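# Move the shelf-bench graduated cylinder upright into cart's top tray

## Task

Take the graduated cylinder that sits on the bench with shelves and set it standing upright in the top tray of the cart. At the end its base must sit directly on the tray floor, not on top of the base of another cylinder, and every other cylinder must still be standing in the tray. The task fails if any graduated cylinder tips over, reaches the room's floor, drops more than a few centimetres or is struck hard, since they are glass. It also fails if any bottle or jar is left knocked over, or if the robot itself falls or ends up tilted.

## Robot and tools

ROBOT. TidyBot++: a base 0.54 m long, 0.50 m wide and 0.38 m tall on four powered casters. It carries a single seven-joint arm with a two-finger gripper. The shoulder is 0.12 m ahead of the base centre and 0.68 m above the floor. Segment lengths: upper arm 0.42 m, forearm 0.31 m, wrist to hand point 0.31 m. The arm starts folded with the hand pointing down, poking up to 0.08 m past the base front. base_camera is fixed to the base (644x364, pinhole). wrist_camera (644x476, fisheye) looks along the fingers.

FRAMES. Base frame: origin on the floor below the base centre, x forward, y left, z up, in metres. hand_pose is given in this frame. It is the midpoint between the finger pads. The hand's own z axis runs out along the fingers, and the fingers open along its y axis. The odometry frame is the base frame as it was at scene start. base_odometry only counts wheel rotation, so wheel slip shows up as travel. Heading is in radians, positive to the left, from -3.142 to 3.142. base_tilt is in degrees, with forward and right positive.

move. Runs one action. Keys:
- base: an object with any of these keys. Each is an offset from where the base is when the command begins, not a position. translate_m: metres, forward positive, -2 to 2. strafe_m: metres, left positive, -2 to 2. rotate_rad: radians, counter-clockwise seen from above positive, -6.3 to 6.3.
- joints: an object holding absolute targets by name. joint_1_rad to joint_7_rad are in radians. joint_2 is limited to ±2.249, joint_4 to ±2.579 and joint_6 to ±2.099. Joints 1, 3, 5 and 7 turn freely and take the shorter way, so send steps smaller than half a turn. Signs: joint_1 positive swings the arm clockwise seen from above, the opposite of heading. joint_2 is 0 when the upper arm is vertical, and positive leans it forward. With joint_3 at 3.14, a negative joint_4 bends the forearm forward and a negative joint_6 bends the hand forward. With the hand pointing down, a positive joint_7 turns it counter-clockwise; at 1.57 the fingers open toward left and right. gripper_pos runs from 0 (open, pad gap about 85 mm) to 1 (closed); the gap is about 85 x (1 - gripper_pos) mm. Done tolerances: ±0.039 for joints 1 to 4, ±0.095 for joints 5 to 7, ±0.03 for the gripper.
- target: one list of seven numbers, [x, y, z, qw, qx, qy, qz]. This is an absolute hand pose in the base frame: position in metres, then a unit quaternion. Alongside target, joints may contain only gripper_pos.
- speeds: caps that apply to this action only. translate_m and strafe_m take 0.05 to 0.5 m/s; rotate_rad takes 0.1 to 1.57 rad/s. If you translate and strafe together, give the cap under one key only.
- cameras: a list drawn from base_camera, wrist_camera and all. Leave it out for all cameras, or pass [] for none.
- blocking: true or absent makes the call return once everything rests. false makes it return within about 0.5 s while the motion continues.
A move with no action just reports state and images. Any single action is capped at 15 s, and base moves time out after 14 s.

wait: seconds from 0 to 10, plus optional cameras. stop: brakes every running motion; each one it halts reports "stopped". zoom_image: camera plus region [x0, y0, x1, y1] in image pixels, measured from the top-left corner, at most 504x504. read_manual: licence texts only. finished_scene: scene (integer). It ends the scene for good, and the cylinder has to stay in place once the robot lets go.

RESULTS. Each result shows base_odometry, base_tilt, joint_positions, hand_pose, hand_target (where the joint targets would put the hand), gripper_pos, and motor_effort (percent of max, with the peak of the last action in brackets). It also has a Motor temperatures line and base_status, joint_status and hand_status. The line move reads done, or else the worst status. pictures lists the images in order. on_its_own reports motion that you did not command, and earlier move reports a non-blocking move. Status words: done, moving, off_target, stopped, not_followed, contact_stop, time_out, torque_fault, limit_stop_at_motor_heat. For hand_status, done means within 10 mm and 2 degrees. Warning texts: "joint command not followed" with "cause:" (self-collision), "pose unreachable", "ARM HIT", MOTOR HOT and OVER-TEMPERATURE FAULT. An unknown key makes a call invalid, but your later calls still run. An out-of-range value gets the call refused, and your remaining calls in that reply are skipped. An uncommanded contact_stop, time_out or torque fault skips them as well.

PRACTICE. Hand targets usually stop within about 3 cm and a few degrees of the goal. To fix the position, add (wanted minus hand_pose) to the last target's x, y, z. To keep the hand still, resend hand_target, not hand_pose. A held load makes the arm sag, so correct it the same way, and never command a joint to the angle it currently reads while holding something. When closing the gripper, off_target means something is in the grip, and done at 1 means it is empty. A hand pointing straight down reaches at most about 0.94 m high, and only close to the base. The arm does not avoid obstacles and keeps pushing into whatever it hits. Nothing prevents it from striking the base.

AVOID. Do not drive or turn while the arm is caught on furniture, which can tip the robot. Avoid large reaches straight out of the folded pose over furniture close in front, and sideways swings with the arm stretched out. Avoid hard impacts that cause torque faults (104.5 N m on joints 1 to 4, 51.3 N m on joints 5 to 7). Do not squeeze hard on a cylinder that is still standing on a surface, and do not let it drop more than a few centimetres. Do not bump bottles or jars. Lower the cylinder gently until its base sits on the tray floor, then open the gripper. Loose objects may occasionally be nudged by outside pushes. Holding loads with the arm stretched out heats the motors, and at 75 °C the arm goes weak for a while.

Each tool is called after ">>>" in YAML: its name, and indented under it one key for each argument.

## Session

>>> move:
  joints: {"joint_6_rad": 0.2}

>>> move:
  base: {"rotate_rad": 1.2}

>>> move:
  base: {"rotate_rad": 1.2}
  cameras: ["wrist_camera"]

Scene clock: 1.77 s.
Motor temperatures (°C): [30 29 30 29 38 37 41]
move: done
base_odometry: x=+0.000 y=+0.000 heading=+0.000
base_tilt: forward=+0.4 right=-0.8
base_status: not commanded
joint_positions: joint_1_rad=+0.001 joint_2_rad=-0.363 joint_3_rad=+3.171 joint_4_rad=-2.545 joint_5_rad=-0.018 joint_6_rad=+0.119 joint_7_rad=+1.531 gripper_pos=+0.000
joint_status: all done
motor_effort: joint_1_rad=-1(1) joint_2_rad=-6(7) joint_3_rad=+1(1) joint_4_rad=+16(17) joint_5_rad=+0(1) joint_6_rad=+7(8) joint_7_rad=+0(1)
hand_pose: x=+0.5016 y=-0.0111 z=+0.7477 quat_wxyz=(-0.011, +0.857, -0.041, +0.513) (m; base frame)
hand_target: x=+0.5122 y=-0.0121 z=+0.7697 quat_wxyz=(-0.011, +0.836, -0.040, +0.547) (m; base frame)
hand_status: not commanded
pictures: base_camera, wrist_camera
camera_calibration:
wrist_camera: T_world_to_cam=[[-0.0177827, -0.997593, -0.0670244, 0.0538706], [-0.413844, 0.068367, -0.907777, 0.95697], [0.910174, 0.011595, -0.414064, -0.0092905], [0, 0, 0, 1]] pos_world=[0.40545, -0.0115766, 0.868479]

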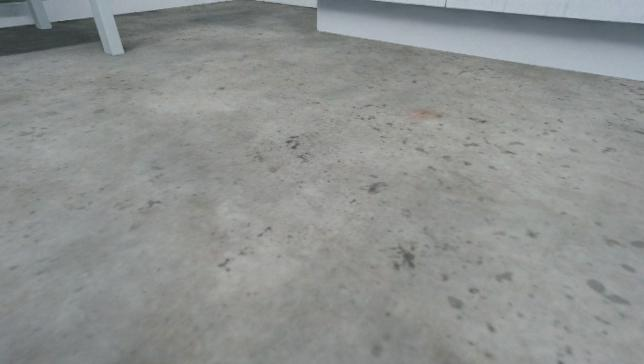

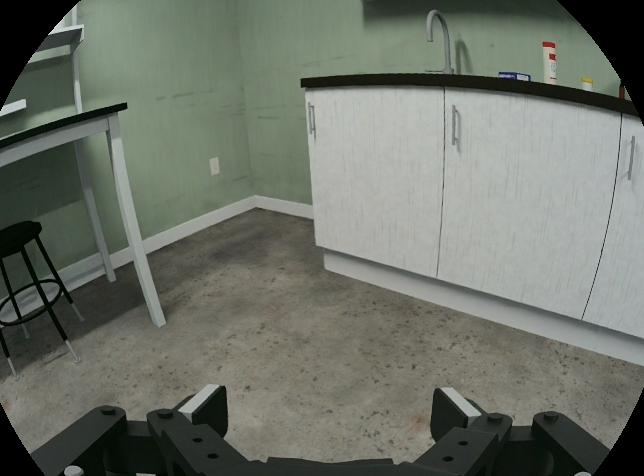

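Scene clock: 3.80 s.
Motor temperatures (°C): [30 29 30 29 38 37 41]
move: done
base_odometry: x=+0.000 y=+0.000 heading=+1.199
base_tilt: forward=+0.4 right=-0.8
base_status: done
joint_positions: joint_1_rad=+0.001 joint_2_rad=-0.363 joint_3_rad=+3.171 joint_4_rad=-2.545 joint_5_rad=-0.018 joint_6_rad=+0.120 joint_7_rad=+1.531 gripper_pos=+0.000
joint_status: not commanded
motor_effort: joint_1_rad=-1(2) joint_2_rad=-6(7) joint_3_rad=+1(2) joint_4_rad=+17(17) joint_5_rad=+0(1) joint_6_rad=+7(8) joint_7_rad=+0(1)
hand_pose: x=+0.5018 y=-0.0111 z=+0.7480 quat_wxyz=(-0.011, +0.857, -0.041, +0.514) (m; base frame)
hand_target: x=+0.5122 y=-0.0121 z=+0.7697 quat_wxyz=(-0.011, +0.836, -0.040, +0.547) (m; base frame)
hand_status: not commanded
pictures: base_camera, wrist_camera
camera_calibration:
wrist_camera: T_world_to_cam=[[-0.0177398, -0.997595, -0.0670021, 0.0538408], [-0.412903, 0.0683409, -0.908207, 0.957141], [0.910602, 0.011554, -0.413123, -0.0102299], [0, 0, 0, 1]] pos_world=[0.405477, -0.0115823, 0.868664]

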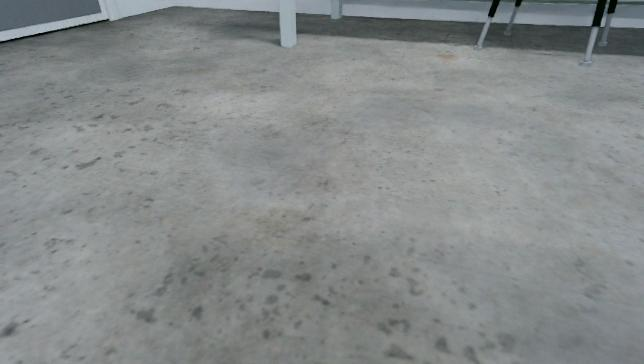

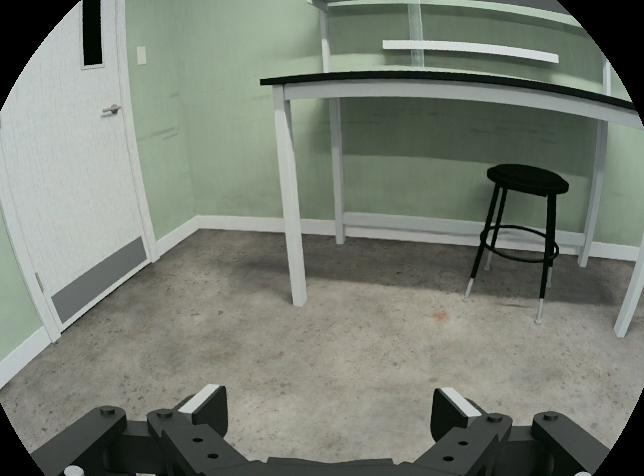

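Scene clock: 5.83 s.
Motor temperatures (°C): [30 29 30 29 38 37 41]
move: done
base_odometry: x=+0.000 y=+0.000 heading=+2.399
base_tilt: forward=+0.4 right=-0.8
base_status: done
joint_positions: joint_1_rad=+0.001 joint_2_rad=-0.363 joint_3_rad=+3.171 joint_4_rad=-2.545 joint_5_rad=-0.018 joint_6_rad=+0.120 joint_7_rad=+1.531 gripper_pos=+0.000
joint_status: not commanded
motor_effort: joint_1_rad=-1(2) joint_2_rad=-7(7) joint_3_rad=+1(2) joint_4_rad=+17(17) joint_5_rad=+0(1) joint_6_rad=+7(8) joint_7_rad=+1(1)
hand_pose: x=+0.5018 y=-0.0111 z=+0.7481 quat_wxyz=(-0.011, +0.857, -0.041, +0.514) (m; base frame)
hand_target: x=+0.5122 y=-0.0121 z=+0.7697 quat_wxyz=(-0.011, +0.836, -0.040, +0.547) (m; base frame)
hand_status: not commanded
pictures: wrist_camera
camera_calibration:
wrist_camera: T_world_to_cam=[[-0.0177322, -0.997596, -0.0669981, 0.0538356], [-0.412737, 0.0683363, -0.908283, 0.957171], [0.910677, 0.0115468, -0.412957, -0.0103956], [0, 0, 0, 1]] pos_world=[0.405482, -0.0115834, 0.868696]

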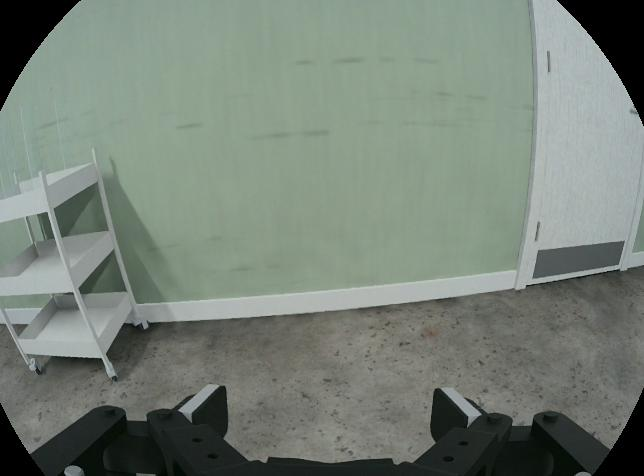

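>>> move:
  base: {"rotate_rad": 0.75}
  joints: {"joint_6_rad": 0.35}

>>> zoom_image:
  camera: "wrist_camera"
  region: [60, 0, 560, 400]

>>> move:
  base: {"rotate_rad": -1.95}

>>> zoom_image:
  camera: "wrist_camera"
  region: [250, 0, 640, 340]

Scene clock: 10.40 s.
Motor temperatures (°C): [30 29 30 29 38 37 41]
move: done
base_odometry: x=+0.000 y=+0.000 heading=-3.135
base_tilt: forward=+0.4 right=-0.8
base_status: done
joint_positions: joint_1_rad=+0.001 joint_2_rad=-0.363 joint_3_rad=+3.171 joint_4_rad=-2.540 joint_5_rad=-0.018 joint_6_rad=+0.288 joint_7_rad=+1.531 gripper_pos=+0.000
joint_status: all done
motor_effort: joint_1_rad=-1(2) joint_2_rad=-7(7) joint_3_rad=+1(2) joint_4_rad=+17(19) joint_5_rad=+0(1) joint_6_rad=+8(9) joint_7_rad=+0(1)
hand_pose: x=+0.5237 y=-0.0131 z=+0.7984 quat_wxyz=(-0.011, +0.810, -0.040, +0.586) (m; base frame)
hand_target: x=+0.5276 y=-0.0138 z=+0.8137 quat_wxyz=(-0.010, +0.793, -0.039, +0.608) (m; base frame)
hand_status: not commanded
pictures: base_camera, wrist_camera
camera_calibration:
wrist_camera: T_world_to_cam=[[-0.0108011, -0.997972, -0.0627237, 0.048492], [-0.251043, 0.0634247, -0.965896, 0.973309], [0.967916, 0.00531363, -0.251219, -0.168683], [0, 0, 0, 1]] pos_world=[0.408137, -0.0124419, 0.90078]

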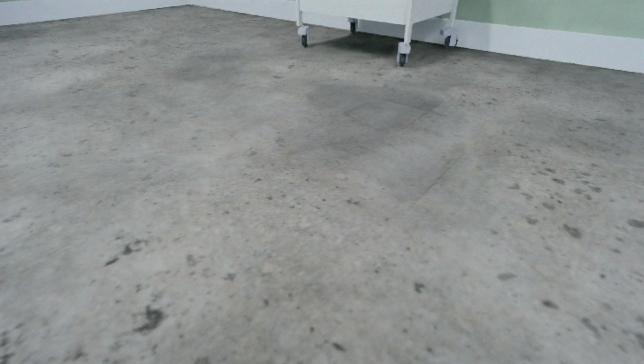

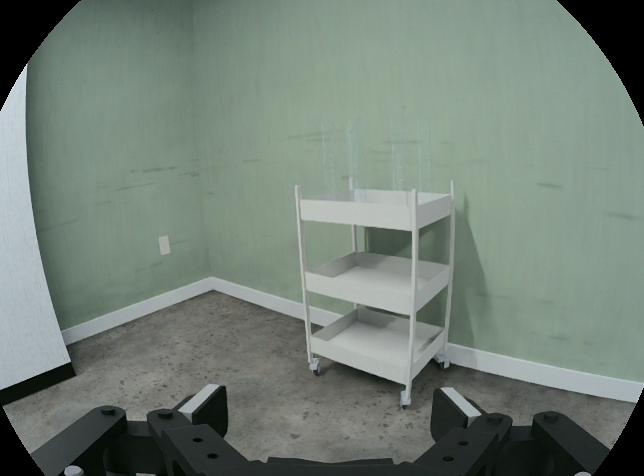

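Scaled by 1.008.

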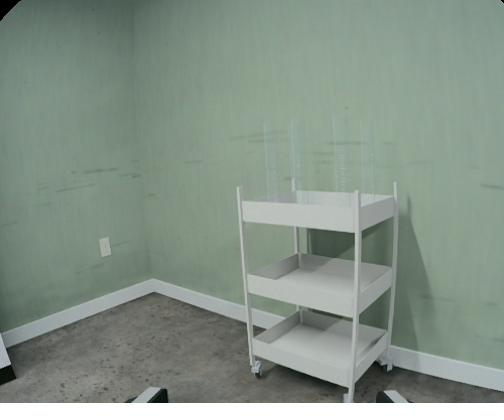

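Scene clock: 13.07 s.
Motor temperatures (°C): [30 29 30 29 38 37 41]
move: done
base_odometry: x=+0.000 y=+0.000 heading=+1.199
base_tilt: forward=+0.4 right=-0.7
base_status: done
joint_positions: joint_1_rad=+0.001 joint_2_rad=-0.363 joint_3_rad=+3.171 joint_4_rad=-2.540 joint_5_rad=-0.018 joint_6_rad=+0.288 joint_7_rad=+1.531 gripper_pos=+0.000
joint_status: not commanded
motor_effort: joint_1_rad=-1(2) joint_2_rad=-7(8) joint_3_rad=+1(2) joint_4_rad=+17(18) joint_5_rad=+0(1) joint_6_rad=+8(8) joint_7_rad=+0(1)
hand_pose: x=+0.5237 y=-0.0131 z=+0.7984 quat_wxyz=(-0.011, +0.810, -0.040, +0.586) (m; base frame)
hand_target: x=+0.5276 y=-0.0138 z=+0.8137 quat_wxyz=(-0.010, +0.793, -0.039, +0.608) (m; base frame)
hand_status: not commanded
pictures: base_camera, wrist_camera
camera_calibration:
wrist_camera: T_world_to_cam=[[-0.0105722, -0.997977, -0.0626925, 0.0484434], [-0.251058, 0.0633369, -0.965898, 0.973311], [0.967914, 0.00552777, -0.251219, -0.168681], [0, 0, 0, 1]] pos_world=[0.408139, -0.0123687, 0.90078]

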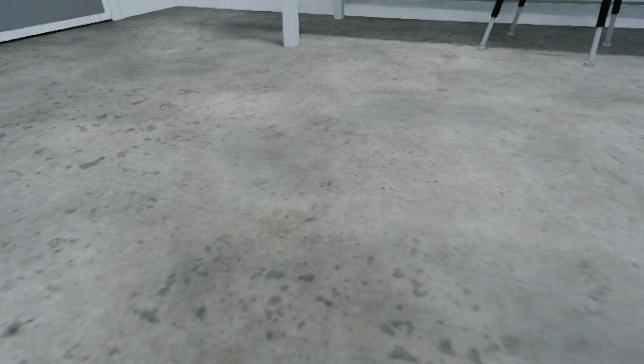

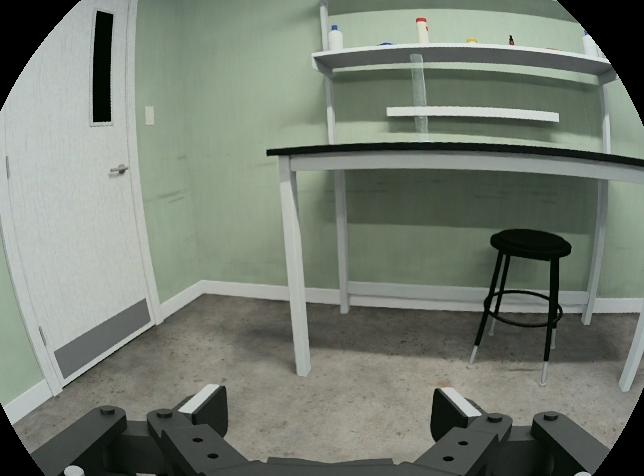

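Scaled by 1.292.

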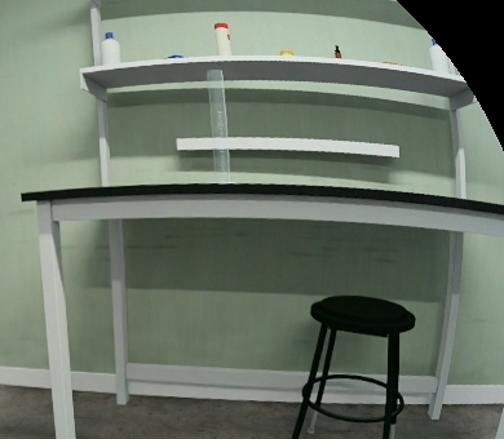

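>>> move:
  base: {"translate_m": 0.72, "strafe_m": -0.03, "rotate_rad": -0.34}
  joints: {"joint_1_rad": 0, "joint_2_rad": -0.1, "joint_3_rad": 3.14, "joint_4_rad": -1.4, "joint_5_rad": 0, "joint_6_rad": -0.4, "joint_7_rad": 1.6}

Scene clock: 31.83 s.
Motor temperatures (°C): [30 29 30 29 38 37 41]
move: done
base_odometry: x=+0.290 y=+0.660 heading=+0.858
base_tilt: forward=+0.4 right=-0.8
base_status: done
joint_positions: joint_1_rad=+0.001 joint_2_rad=-0.106 joint_3_rad=+3.158 joint_4_rad=-1.416 joint_5_rad=-0.018 joint_6_rad=-0.320 joint_7_rad=+1.539 gripper_pos=+0.000
joint_status: all done
motor_effort: joint_1_rad=-1(3) joint_2_rad=-19(22) joint_3_rad=+1(3) joint_4_rad=+20(21) joint_5_rad=+0(2) joint_6_rad=+8(9) joint_7_rad=+1(1)
hand_pose: x=+0.6891 y=-0.0075 z=+1.1631 quat_wxyz=(-0.014, +0.727, -0.023, +0.686) (m; base frame)
hand_target: x=+0.6886 y=+0.0023 z=+1.1444 quat_wxyz=(+0.009, +0.751, +0.012, +0.660) (m; base frame)
hand_status: not commanded
pictures: base_camera, wrist_camera
camera_calibration:
wrist_camera: T_world_to_cam=[[0.0250512, -0.998874, -0.0403007, 0.0280158], [0.00490718, 0.0404358, -0.99917, 1.22889], [0.999674, 0.0248327, 0.00591462, -0.558023], [0, 0, 0, 1]] pos_world=[0.551109, -0.0078495, 1.23229]

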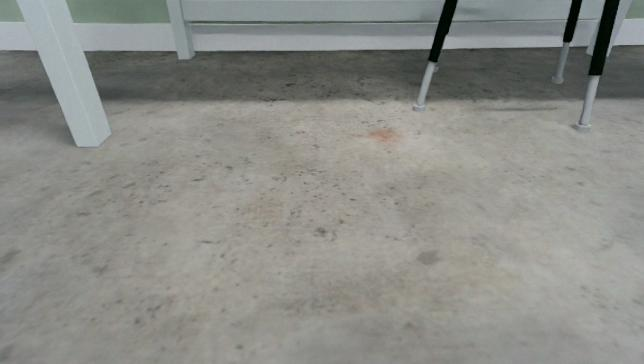

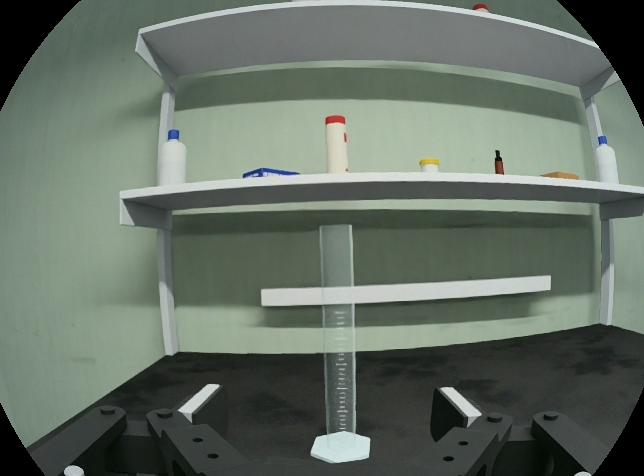

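>>> move:
  base: {"translate_m": 0.15, "strafe_m": -0.012}
  speeds: {"translate_m": 0.2}
  cameras: ["wrist_camera"]

>>> zoom_image:
  camera: "wrist_camera"
  region: [230, 140, 430, 476]

Scene clock: 44.37 s.
Motor temperatures (°C): [30 29 30 29 38 37 41]
move: done
base_odometry: x=+0.397 y=+0.766 heading=+0.859
base_tilt: forward=+0.4 right=-0.8
base_status: done
joint_positions: joint_1_rad=+0.001 joint_2_rad=-0.096 joint_3_rad=+3.157 joint_4_rad=-1.414 joint_5_rad=-0.018 joint_6_rad=-0.323 joint_7_rad=+1.539 gripper_pos=+0.000
joint_status: not commanded
motor_effort: joint_1_rad=-1(2) joint_2_rad=-20(24) joint_3_rad=+1(2) joint_4_rad=+19(21) joint_5_rad=+0(1) joint_6_rad=+8(9) joint_7_rad=+0(1)
hand_pose: x=+0.6937 y=-0.0070 z=+1.1576 quat_wxyz=(-0.014, +0.731, -0.023, +0.682) (m; base frame)
hand_target: x=+0.6886 y=+0.0023 z=+1.1444 quat_wxyz=(+0.009, +0.751, +0.012, +0.660) (m; base frame)
hand_status: not commanded
pictures: wrist_camera
camera_calibration:
wrist_camera: T_world_to_cam=[[0.0254597, -0.998862, -0.0403394, 0.027948], [-0.00643904, 0.0401878, -0.999171, 1.23126], [0.999655, 0.0256984, -0.00540854, -0.5495], [0, 0, 0, 1]] pos_world=[0.556527, -0.00744418, 1.2284]

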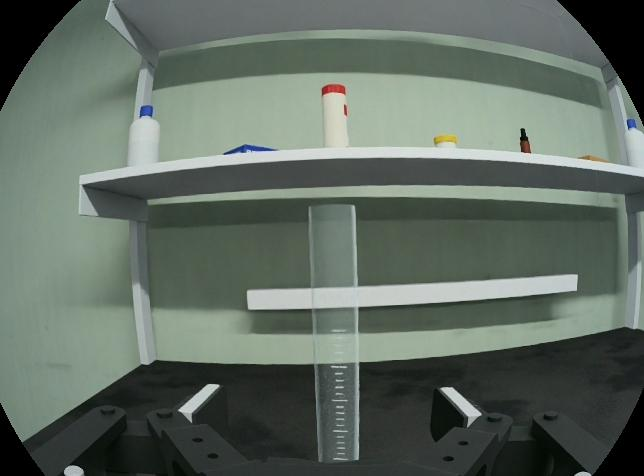

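Scaled by 1.500.

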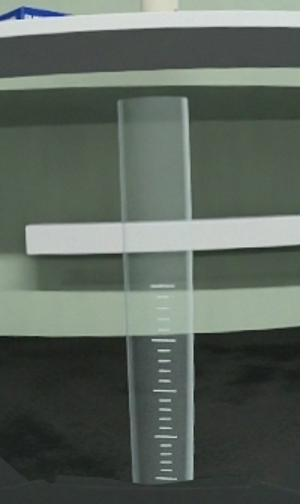

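>>> move:
  base: {"translate_m": 0.1}
  speeds: {"translate_m": 0.15}
  cameras: ["wrist_camera"]

>>> zoom_image:
  camera: "wrist_camera"
  region: [230, 140, 430, 476]

Scene clock: 62.13 s.
Motor temperatures (°C): [30 29 30 29 38 37 41]
move: done
base_odometry: x=+0.462 y=+0.842 heading=+0.858
base_tilt: forward=+0.4 right=-0.8
base_status: done
joint_positions: joint_1_rad=+0.001 joint_2_rad=-0.094 joint_3_rad=+3.157 joint_4_rad=-1.413 joint_5_rad=-0.018 joint_6_rad=-0.324 joint_7_rad=+1.539 gripper_pos=+0.000
joint_status: not commanded
motor_effort: joint_1_rad=-1(2) joint_2_rad=-20(24) joint_3_rad=+1(2) joint_4_rad=+20(21) joint_5_rad=+0(1) joint_6_rad=+8(9) joint_7_rad=+0(1)
hand_pose: x=+0.6944 y=-0.0068 z=+1.1570 quat_wxyz=(-0.014, +0.732, -0.022, +0.681) (m; base frame)
hand_target: x=+0.6886 y=+0.0023 z=+1.1444 quat_wxyz=(+0.009, +0.751, +0.012, +0.660) (m; base frame)
hand_status: not commanded
pictures: wrist_camera
camera_calibration:
wrist_camera: T_world_to_cam=[[0.0257665, -0.998856, -0.0402875, 0.0278563], [-0.00813687, 0.04009, -0.999163, 1.23178], [0.999635, 0.0260728, -0.00709458, -0.548189], [0, 0, 0, 1]] pos_world=[0.557294, -0.00726499, 1.22799]

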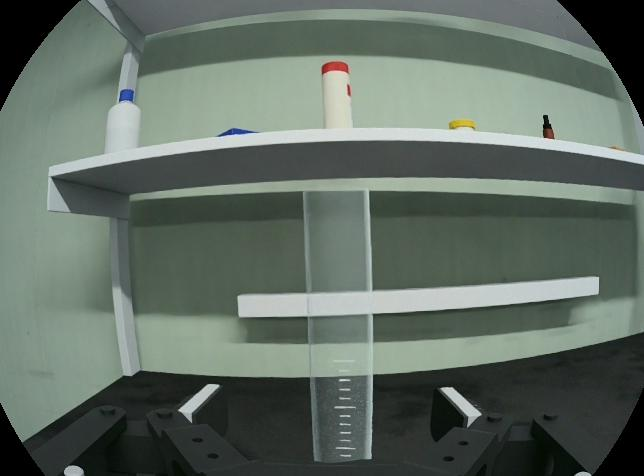

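Scaled by 1.500.

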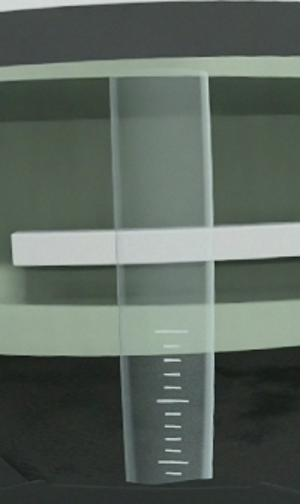

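>>> move:
  base: {"translate_m": 0.09, "strafe_m": -0.006}
  speeds: {"translate_m": 0.1}
  cameras: ["wrist_camera"]

>>> zoom_image:
  camera: "wrist_camera"
  region: [180, 140, 480, 476]

Scene clock: 70.90 s.
Motor temperatures (°C): [30 29 30 29 38 37 41]
move: done
base_odometry: x=+0.526 y=+0.906 heading=+0.859
base_tilt: forward=+0.4 right=-0.8
base_status: done
joint_positions: joint_1_rad=+0.001 joint_2_rad=-0.095 joint_3_rad=+3.156 joint_4_rad=-1.412 joint_5_rad=-0.018 joint_6_rad=-0.325 joint_7_rad=+1.539 gripper_pos=+0.000
joint_status: not commanded
motor_effort: joint_1_rad=-1(2) joint_2_rad=-20(24) joint_3_rad=+1(2) joint_4_rad=+20(21) joint_5_rad=+0(1) joint_6_rad=+8(9) joint_7_rad=+1(1)
hand_pose: x=+0.6939 y=-0.0065 z=+1.1575 quat_wxyz=(-0.014, +0.731, -0.022, +0.681) (m; base frame)
hand_target: x=+0.6886 y=+0.0023 z=+1.1444 quat_wxyz=(+0.009, +0.751, +0.012, +0.660) (m; base frame)
hand_status: not commanded
pictures: wrist_camera
camera_calibration:
wrist_camera: T_world_to_cam=[[0.026214, -0.998849, -0.0401722, 0.0277008], [-0.00755671, 0.0399868, -0.999172, 1.23188], [0.999628, 0.0264959, -0.00649979, -0.548462], [0, 0, 0, 1]] pos_world=[0.556841, -0.00705809, 1.22841]

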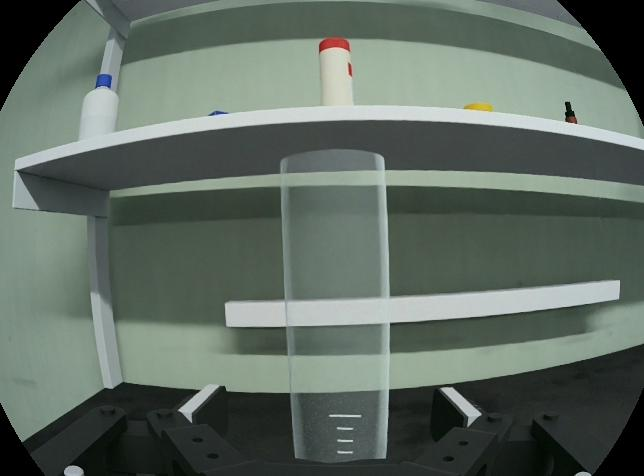

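Scaled by 1.500.

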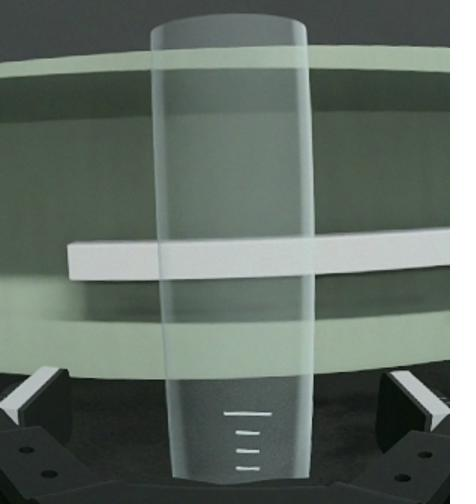

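>>> move:
  base: {"translate_m": 0.008, "strafe_m": -0.005}
  speeds: {"translate_m": 0.05}
  joints: {"gripper_pos": 0.35}
  cameras: ["wrist_camera"]

Scene clock: 74.40 s.
Motor temperatures (°C): [30 29 30 29 38 37 41]
move: done
base_odometry: x=+0.535 y=+0.909 heading=+0.859
base_tilt: forward=+0.4 right=-0.8
base_status: done
joint_positions: joint_1_rad=+0.001 joint_2_rad=-0.094 joint_3_rad=+3.155 joint_4_rad=-1.412 joint_5_rad=-0.018 joint_6_rad=-0.325 joint_7_rad=+1.539 gripper_pos=+0.350
joint_status: all done
motor_effort: joint_1_rad=-1(2) joint_2_rad=-20(22) joint_3_rad=+1(3) joint_4_rad=+20(21) joint_5_rad=+0(1) joint_6_rad=+8(9) joint_7_rad=+1(1)
hand_pose: x=+0.6944 y=-0.0055 z=+1.1569 quat_wxyz=(-0.015, +0.732, -0.022, +0.681) (m; base frame)
hand_target: x=+0.6886 y=+0.0023 z=+1.1444 quat_wxyz=(+0.009, +0.751, +0.012, +0.660) (m; base frame)
hand_status: not commanded
pictures: wrist_camera
camera_calibration:
wrist_camera: T_world_to_cam=[[0.0277214, -0.998813, -0.0400546, 0.0274422], [-0.00867798, 0.039828, -0.999169, 1.23203], [0.999578, 0.0280459, -0.0075636, -0.547707], [0, 0, 0, 1]] pos_world=[0.557406, -0.00629864, 1.22796]

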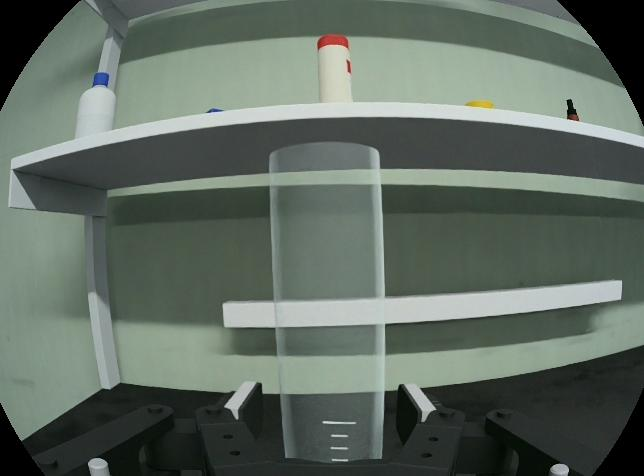

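>>> move:
  joints: {"gripper_pos": 0.5}
  cameras: []

>>> move:
  joints: {"gripper_pos": 0.7}
  cameras: ["wrist_camera"]

Scene clock: 77.43 s.
Motor temperatures (°C): [30 29 30 29 38 37 41]
move: done
base_odometry: x=+0.535 y=+0.909 heading=+0.859
base_tilt: forward=+0.4 right=-0.8
base_status: not commanded
joint_positions: joint_1_rad=+0.001 joint_2_rad=-0.094 joint_3_rad=+3.155 joint_4_rad=-1.412 joint_5_rad=-0.018 joint_6_rad=-0.325 joint_7_rad=+1.539 gripper_pos=+0.500
joint_status: all done
motor_effort: joint_1_rad=-1(1) joint_2_rad=-20(20) joint_3_rad=+1(1) joint_4_rad=+20(20) joint_5_rad=+0(1) joint_6_rad=+8(9) joint_7_rad=+0(1)
hand_pose: x=+0.6944 y=-0.0055 z=+1.1569 quat_wxyz=(-0.015, +0.732, -0.022, +0.681) (m; base frame)
hand_target: x=+0.6886 y=+0.0023 z=+1.1444 quat_wxyz=(+0.009, +0.751, +0.012, +0.660) (m; base frame)
hand_status: not commanded
pictures: none
No camera images: "cameras" was empty.

Scene clock: 78.07 s.
Motor temperatures (°C): [30 29 30 29 38 37 41]
move: off_target
base_odometry: x=+0.535 y=+0.909 heading=+0.859
base_tilt: forward=+0.4 right=-0.8
base_status: not commanded
joint_positions: joint_1_rad=+0.001 joint_2_rad=-0.094 joint_3_rad=+3.155 joint_4_rad=-1.412 joint_5_rad=-0.018 joint_6_rad=-0.325 joint_7_rad=+1.541 gripper_pos=+0.567
joint_status: gripper_pos off_target (ended at +0.567, target +0.700)
motor_effort: joint_1_rad=-1(1) joint_2_rad=-19(20) joint_3_rad=+1(1) joint_4_rad=+20(20) joint_5_rad=+0(1) joint_6_rad=+8(9) joint_7_rad=+1(1)
hand_pose: x=+0.6944 y=-0.0055 z=+1.1572 quat_wxyz=(-0.014, +0.732, -0.021, +0.681) (m; base frame)
hand_target: x=+0.6886 y=+0.0023 z=+1.1444 quat_wxyz=(+0.009, +0.751, +0.012, +0.660) (m; base frame)
hand_status: not commanded
pictures: wrist_camera
camera_calibration:
wrist_camera: T_world_to_cam=[[0.0278553, -0.998874, -0.0384019, 0.0254493], [-0.00835, 0.038183, -0.999236, 1.23214], [0.999577, 0.0281546, -0.007277, -0.548001], [0, 0, 0, 1]] pos_world=[0.557349, -0.00619722, 1.22818]

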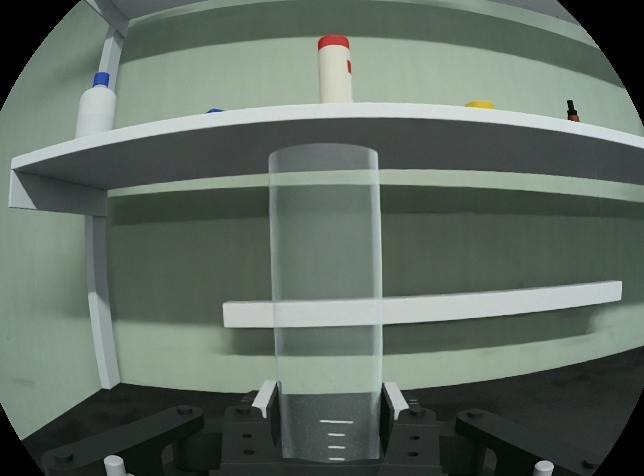

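>>> move:
  target: [0.69, -0.005, 1.205, 0, 0.7071, 0, 0.7071]

Scene clock: 82.90 s.
Motor temperatures (°C): [30 29 30 29 38 37 41]
move: off_target
base_odometry: x=+0.535 y=+0.909 heading=+0.859
base_tilt: forward=+0.4 right=-0.8
base_status: not commanded
joint_positions: joint_1_rad=-0.020 joint_2_rad=-0.084 joint_3_rad=+3.176 joint_4_rad=-1.346 joint_5_rad=-0.026 joint_6_rad=-0.325 joint_7_rad=+1.558 gripper_pos=+0.567
joint_status: not commanded
motor_effort: joint_1_rad=-1(1) joint_2_rad=-22(24) joint_3_rad=+1(2) joint_4_rad=+22(24) joint_5_rad=+0(1) joint_6_rad=+10(11) joint_7_rad=+0(1)
hand_pose: x=+0.6946 y=-0.0059 z=+1.1921 quat_wxyz=(-0.012, +0.712, -0.017, +0.702) (m; base frame)
hand_target: x=+0.6900 y=-0.0050 z=+1.2050 quat_wxyz=(+0.000, +0.707, +0.000, +0.707) (m; base frame)
hand_status: off_target (0.014 m and 2.5 deg from the pose sent, 0.048 m and 5.0 deg at the start)
pictures: base_camera, wrist_camera
camera_calibration:
wrist_camera: T_world_to_cam=[[0.0321741, -0.999102, -0.0275855, 0.010565], [0.0478193, 0.029107, -0.998432, 1.22701], [0.998338, 0.0308045, 0.0487128, -0.6138], [0, 0, 0, 1]] pos_world=[0.553765, -0.00625127, 1.25528]

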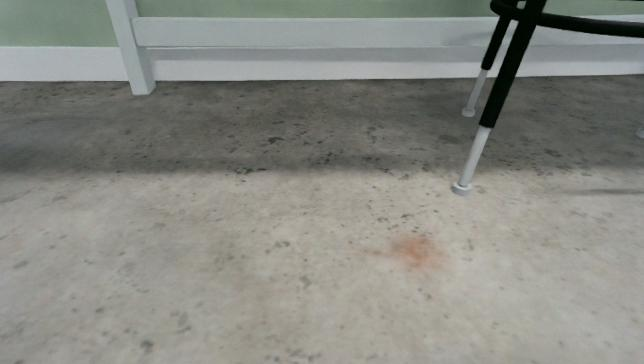

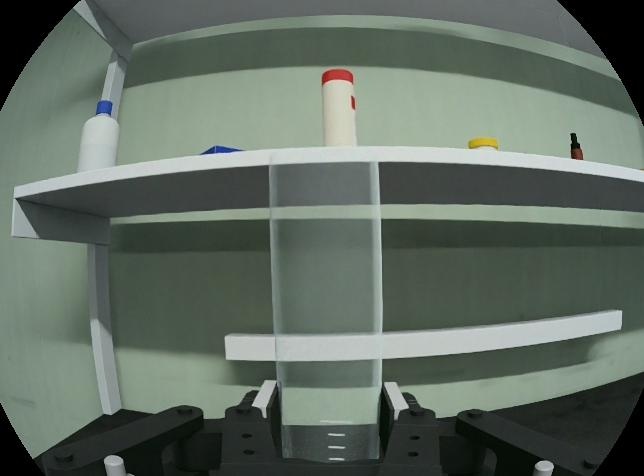

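>>> move:
  base: {"translate_m": -0.45}
  speeds: {"translate_m": 0.25}
  cameras: ["wrist_camera"]

>>> move:
  base: {"translate_m": -1.5, "strafe_m": 0.15, "rotate_rad": 1.571}
  speeds: {"translate_m": 0.3, "rotate_rad": 0.4}

Scene clock: 104.83 s.
Motor temperatures (°C): [30 29 30 29 38 37 41]
move: done
base_odometry: x=+0.241 y=+0.568 heading=+0.859
base_tilt: forward=+0.4 right=-0.8
base_status: done
joint_positions: joint_1_rad=-0.022 joint_2_rad=-0.078 joint_3_rad=+3.177 joint_4_rad=-1.345 joint_5_rad=-0.026 joint_6_rad=-0.325 joint_7_rad=+1.559 gripper_pos=+0.567
joint_status: not commanded
motor_effort: joint_1_rad=-1(2) joint_2_rad=-22(28) joint_3_rad=+1(2) joint_4_rad=+22(24) joint_5_rad=+0(0) joint_6_rad=+10(11) joint_7_rad=+0(1)
hand_pose: x=+0.6977 y=-0.0048 z=+1.1889 quat_wxyz=(-0.012, +0.714, -0.016, +0.700) (m; base frame)
hand_target: x=+0.6900 y=-0.0050 z=+1.2050 quat_wxyz=(+0.000, +0.707, +0.000, +0.707) (m; base frame)
hand_status: not commanded
pictures: wrist_camera
camera_calibration:
wrist_camera: T_world_to_cam=[[0.0337452, -0.999071, -0.0267927, 0.00935117], [0.0422771, 0.028211, -0.998708, 1.22788], [0.998536, 0.0325689, 0.0431898, -0.610335], [0, 0, 0, 1]] pos_world=[0.557215, -0.00541934, 1.25291]

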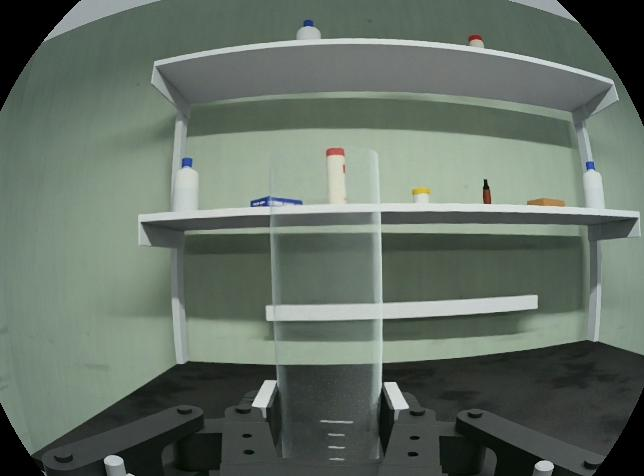

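Scene clock: 110.67 s.
Motor temperatures (°C): [30 29 30 29 38 37 41]
move: done
base_odometry: x=-0.853 y=-0.470 heading=+2.431
base_tilt: forward=+0.4 right=-0.8
base_status: done
joint_positions: joint_1_rad=-0.035 joint_2_rad=-0.070 joint_3_rad=+3.188 joint_4_rad=-1.345 joint_5_rad=-0.026 joint_6_rad=-0.325 joint_7_rad=+1.560 gripper_pos=+0.567
joint_status: not commanded
motor_effort: joint_1_rad=-1(4) joint_2_rad=-23(27) joint_3_rad=+1(4) joint_4_rad=+22(23) joint_5_rad=+0(1) joint_6_rad=+10(11) joint_7_rad=+1(1)
hand_pose: x=+0.7019 y=-0.0043 z=+1.1843 quat_wxyz=(-0.013, +0.717, -0.015, +0.697) (m; base frame)
hand_target: x=+0.6900 y=-0.0050 z=+1.2050 quat_wxyz=(+0.000, +0.707, +0.000, +0.707) (m; base frame)
hand_status: not commanded
pictures: base_camera, wrist_camera
camera_calibration:
wrist_camera: T_world_to_cam=[[0.0350395, -0.999017, -0.0271557, 0.00919041], [0.034258, 0.0283571, -0.999011, 1.22905], [0.998799, 0.0340745, 0.035218, -0.605074], [0, 0, 0, 1]] pos_world=[0.56192, -0.00505347, 1.2494]

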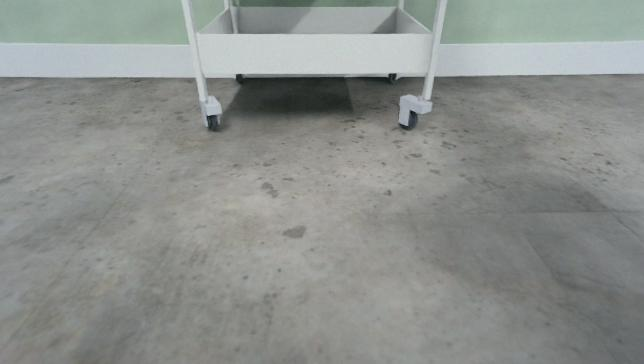

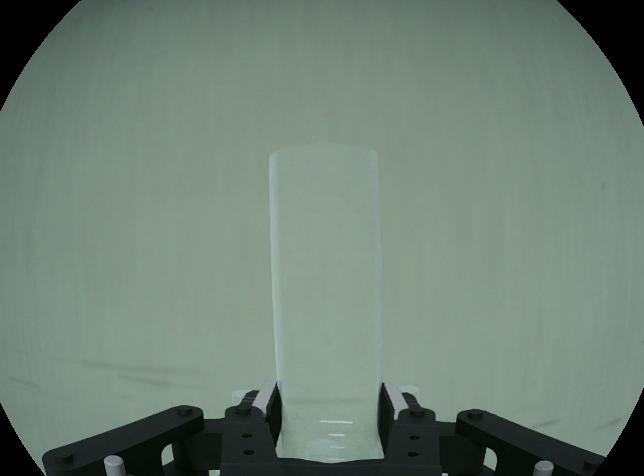

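>>> move:
  joints: {"joint_6_rad": -0.85}
  cameras: ["wrist_camera"]

>>> zoom_image:
  camera: "wrist_camera"
  region: [100, 80, 560, 420]

Scene clock: 119.33 s.
Motor temperatures (°C): [30 29 30 29 38 37 41]
move: done
base_odometry: x=-0.853 y=-0.470 heading=+2.431
base_tilt: forward=+0.4 right=-0.8
base_status: not commanded
joint_positions: joint_1_rad=-0.035 joint_2_rad=-0.070 joint_3_rad=+3.188 joint_4_rad=-1.337 joint_5_rad=-0.026 joint_6_rad=-0.791 joint_7_rad=+1.560 gripper_pos=+0.567
joint_status: all done
motor_effort: joint_1_rad=-1(1) joint_2_rad=-22(23) joint_3_rad=+1(1) joint_4_rad=+21(24) joint_5_rad=+0(0) joint_6_rad=+9(12) joint_7_rad=+0(1)
hand_pose: x=+0.6651 y=-0.0002 z=+1.0505 quat_wxyz=(-0.014, +0.856, -0.014, +0.516) (m; base frame)
hand_target: x=+0.6500 y=+0.0025 z=+1.0526 quat_wxyz=(-0.009, +0.863, +0.009, +0.505) (m; base frame)
hand_status: not commanded
pictures: wrist_camera
camera_calibration:
wrist_camera: T_world_to_cam=[[0.0318378, -0.998511, -0.0443019, 0.0310405], [-0.410413, 0.0273548, -0.911489, 1.30031], [0.911344, 0.0472019, -0.408931, -0.0390648], [0, 0, 0, 1]] pos_world=[0.568277, -0.00273143, 1.17062]

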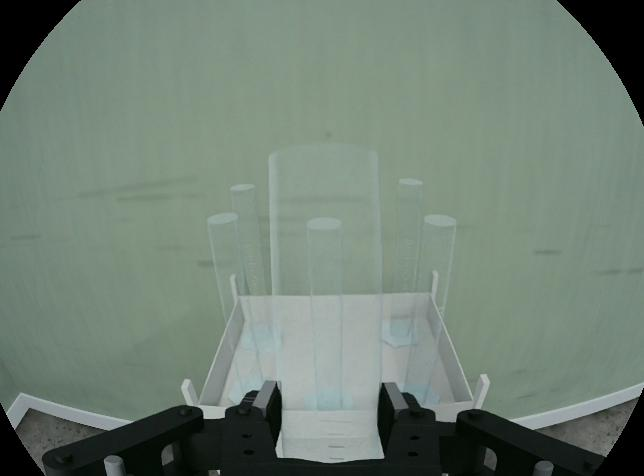

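Scaled by 1.096.

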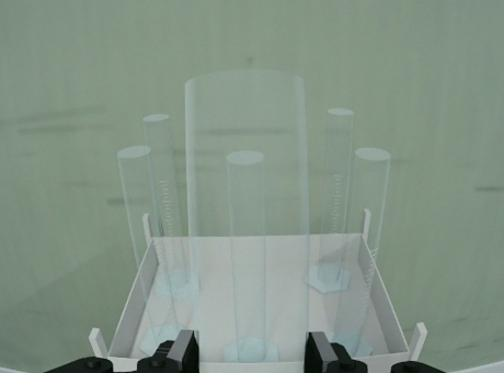

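>>> move:
  base: {"strafe_m": -1.06, "rotate_rad": 1.57}
  speeds: {"strafe_m": 0.3, "rotate_rad": 0.45}
  joints: {"joint_6_rad": -0.35}
  cameras: ["base_camera"]

Scene clock: 177.83 s.
Motor temperatures (°C): [30 29 30 29 37 37 41]
move: done
base_odometry: x=-0.161 y=+0.333 heading=-2.282
base_tilt: forward=+0.4 right=-0.8
base_status: done
joint_positions: joint_1_rad=-0.036 joint_2_rad=-0.077 joint_3_rad=+3.187 joint_4_rad=-1.335 joint_5_rad=-0.027 joint_6_rad=-0.420 joint_7_rad=+1.560 gripper_pos=+0.567
joint_status: all done
motor_effort: joint_1_rad=-1(3) joint_2_rad=-22(25) joint_3_rad=+1(4) joint_4_rad=+22(24) joint_5_rad=+0(1) joint_6_rad=+10(12) joint_7_rad=+0(1)
hand_pose: x=+0.6960 y=-0.0024 z=+1.1647 quat_wxyz=(-0.014, +0.744, -0.014, +0.668) (m; base frame)
hand_target: x=+0.6900 y=-0.0048 z=+1.2012 quat_wxyz=(+0.000, +0.711, +0.000, +0.703) (m; base frame)
hand_status: not commanded
pictures: base_camera

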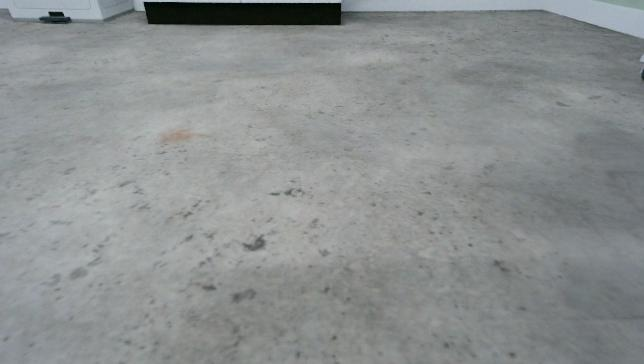

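>>> move:
  base: {"strafe_m": -0.9}
  speeds: {"strafe_m": 0.3}
  joints: {"joint_1_rad": 0.235, "joint_4_rad": -1.38, "joint_6_rad": -0.8}

>>> zoom_image:
  camera: "wrist_camera"
  region: [100, 80, 560, 420]

Scene clock: 184.87 s.
Motor temperatures (°C): [30 29 30 29 37 37 41]
move: done
base_odometry: x=-0.843 y=+0.921 heading=-2.282
base_tilt: forward=+0.4 right=-0.7
base_status: done
joint_positions: joint_1_rad=+0.231 joint_2_rad=-0.077 joint_3_rad=+3.192 joint_4_rad=-1.375 joint_5_rad=-0.027 joint_6_rad=-0.731 joint_7_rad=+1.560 gripper_pos=+0.567
joint_status: all done
motor_effort: joint_1_rad=-1(3) joint_2_rad=-22(23) joint_3_rad=+1(6) joint_4_rad=+21(23) joint_5_rad=+0(1) joint_6_rad=+8(10) joint_7_rad=+1(1)
hand_pose: x=+0.6492 y=-0.1473 z=+1.0481 quat_wxyz=(+0.057, +0.840, -0.128, +0.525) (m; base frame)
hand_target: x=+0.6358 y=-0.1399 z=+1.0334 quat_wxyz=(+0.059, +0.858, -0.108, +0.499) (m; base frame)
hand_status: not commanded
pictures: base_camera, wrist_camera
camera_calibration:
wrist_camera: T_world_to_cam=[[-0.235391, -0.970905, -0.0439802, 0.0617558], [-0.363829, 0.129989, -0.922351, 1.29193], [0.901232, -0.201111, -0.383841, -0.0748639], [0, 0, 0, 1]] pos_world=[0.552047, -0.123034, 1.16559]

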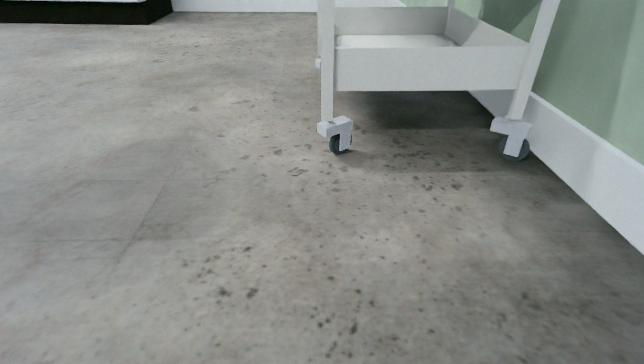

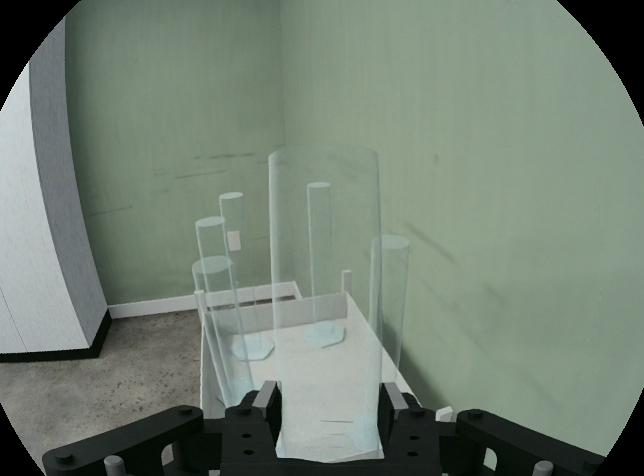

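Scaled by 1.096.

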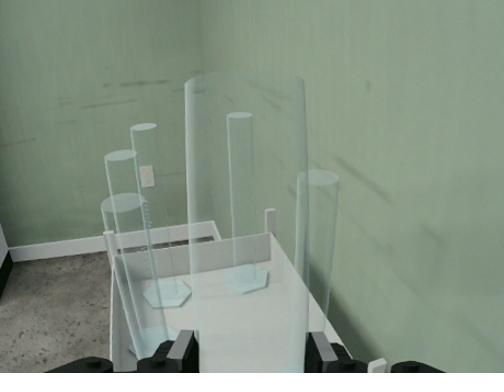

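>>> zoom_image:
  camera: "base_camera"
  region: [440, 60, 644, 280]

Scaled by 2.291.

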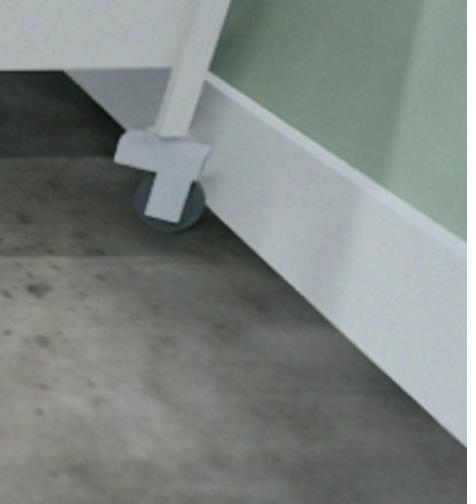

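>>> move:
  base: {"strafe_m": -0.04}
  speeds: {"strafe_m": 0.1}
  target: [0.655, -0.115, 1.12, 0.0627, 0.7134, -0.0644, 0.695]

Scene clock: 209.80 s.
Motor temperatures (°C): [30 29 30 29 37 37 41]
move: off_target
base_odometry: x=-0.873 y=+0.947 heading=-2.282
base_tilt: forward=+0.4 right=-0.8
base_status: done
joint_positions: joint_1_rad=-0.014 joint_2_rad=-0.159 joint_3_rad=+3.336 joint_4_rad=-1.645 joint_5_rad=-0.027 joint_6_rad=-0.228 joint_7_rad=+1.568 gripper_pos=+0.567
joint_status: not commanded
motor_effort: joint_1_rad=-1(3) joint_2_rad=-19(23) joint_3_rad=+0(3) joint_4_rad=+23(23) joint_5_rad=+0(1) joint_6_rad=+10(10) joint_7_rad=+1(1)
hand_pose: x=+0.6669 y=-0.1069 z=+1.0778 quat_wxyz=(+0.035, +0.752, -0.086, +0.653) (m; base frame)
hand_target: x=+0.6550 y=-0.1150 z=+1.1200 quat_wxyz=(+0.063, +0.713, -0.064, +0.695) (m; base frame)
hand_status: off_target (0.045 m and 7.7 deg from the pose sent, 0.079 m and 25.4 deg at the start)
pictures: base_camera, wrist_camera
camera_calibration:
wrist_camera: T_world_to_cam=[[-0.134642, -0.989528, -0.0520108, 0.0459114], [-0.0737297, 0.0623478, -0.995327, 1.19844], [0.988148, -0.130178, -0.0813523, -0.447714], [0, 0, 0, 1]] pos_world=[0.536949, -0.087572, 1.15881]

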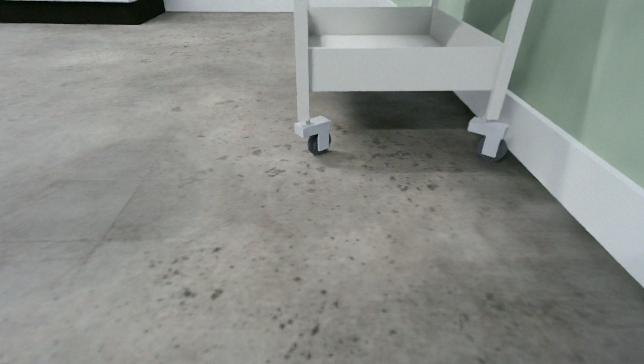

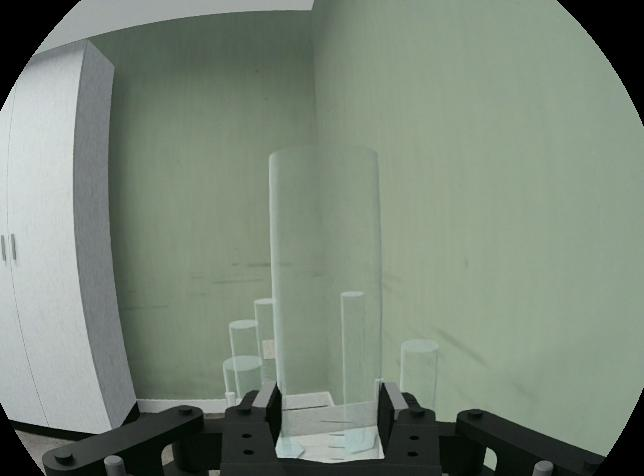

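>>> move:
  target: [0.65, -0.121, 1.14, 0.0652, 0.6856, -0.0619, 0.7225]

>>> zoom_image:
  camera: "wrist_camera"
  region: [180, 270, 480, 470]

Scene clock: 214.90 s.
Motor temperatures (°C): [30 29 29 29 37 37 41]
move: off_target
base_odometry: x=-0.873 y=+0.947 heading=-2.282
base_tilt: forward=+0.5 right=-0.8
base_status: not commanded
joint_positions: joint_1_rad=-0.099 joint_2_rad=-0.174 joint_3_rad=+3.419 joint_4_rad=-1.667 joint_5_rad=-0.021 joint_6_rad=-0.138 joint_7_rad=+1.568 gripper_pos=+0.567
joint_status: not commanded
motor_effort: joint_1_rad=-1(1) joint_2_rad=-19(20) joint_3_rad=+0(1) joint_4_rad=+22(23) joint_5_rad=+0(0) joint_6_rad=+11(11) joint_7_rad=+1(1)
hand_pose: x=+0.6650 y=-0.1134 z=+1.0980 quat_wxyz=(+0.033, +0.725, -0.087, +0.682) (m; base frame)
hand_target: x=+0.6500 y=-0.1210 z=+1.1400 quat_wxyz=(+0.065, +0.686, -0.062, +0.722) (m; base frame)
hand_status: off_target (0.045 m and 8.0 deg from the pose sent, 0.066 m and 11.9 deg at the start)
pictures: base_camera, wrist_camera
camera_calibration:
wrist_camera: T_world_to_cam=[[-0.132796, -0.989343, -0.0597061, 0.0475614], [0.00565388, 0.0594825, -0.998213, 1.16884], [0.991127, -0.132896, -0.0023054, -0.534099], [0, 0, 0, 1]] pos_world=[0.529067, -0.0934507, 1.16836]

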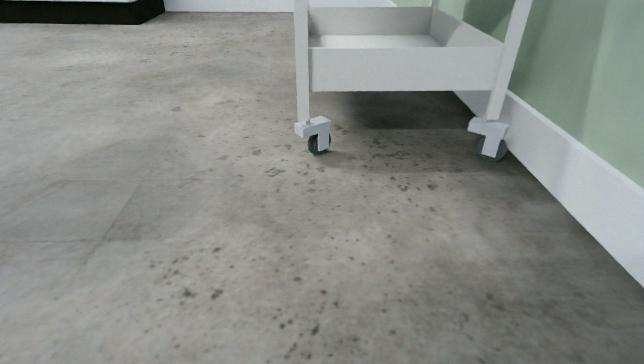

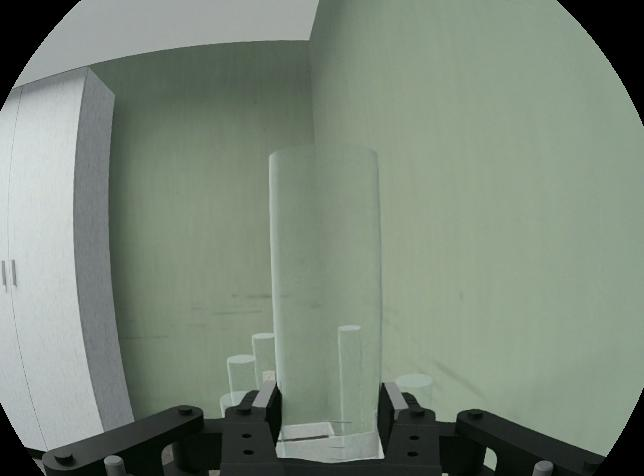

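Scaled by 1.680.

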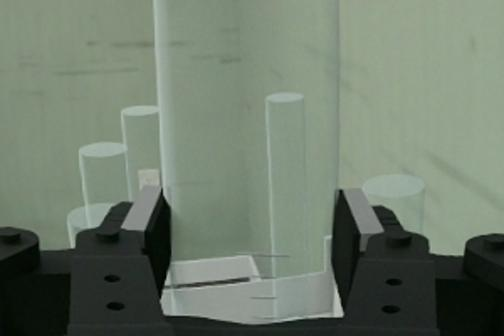

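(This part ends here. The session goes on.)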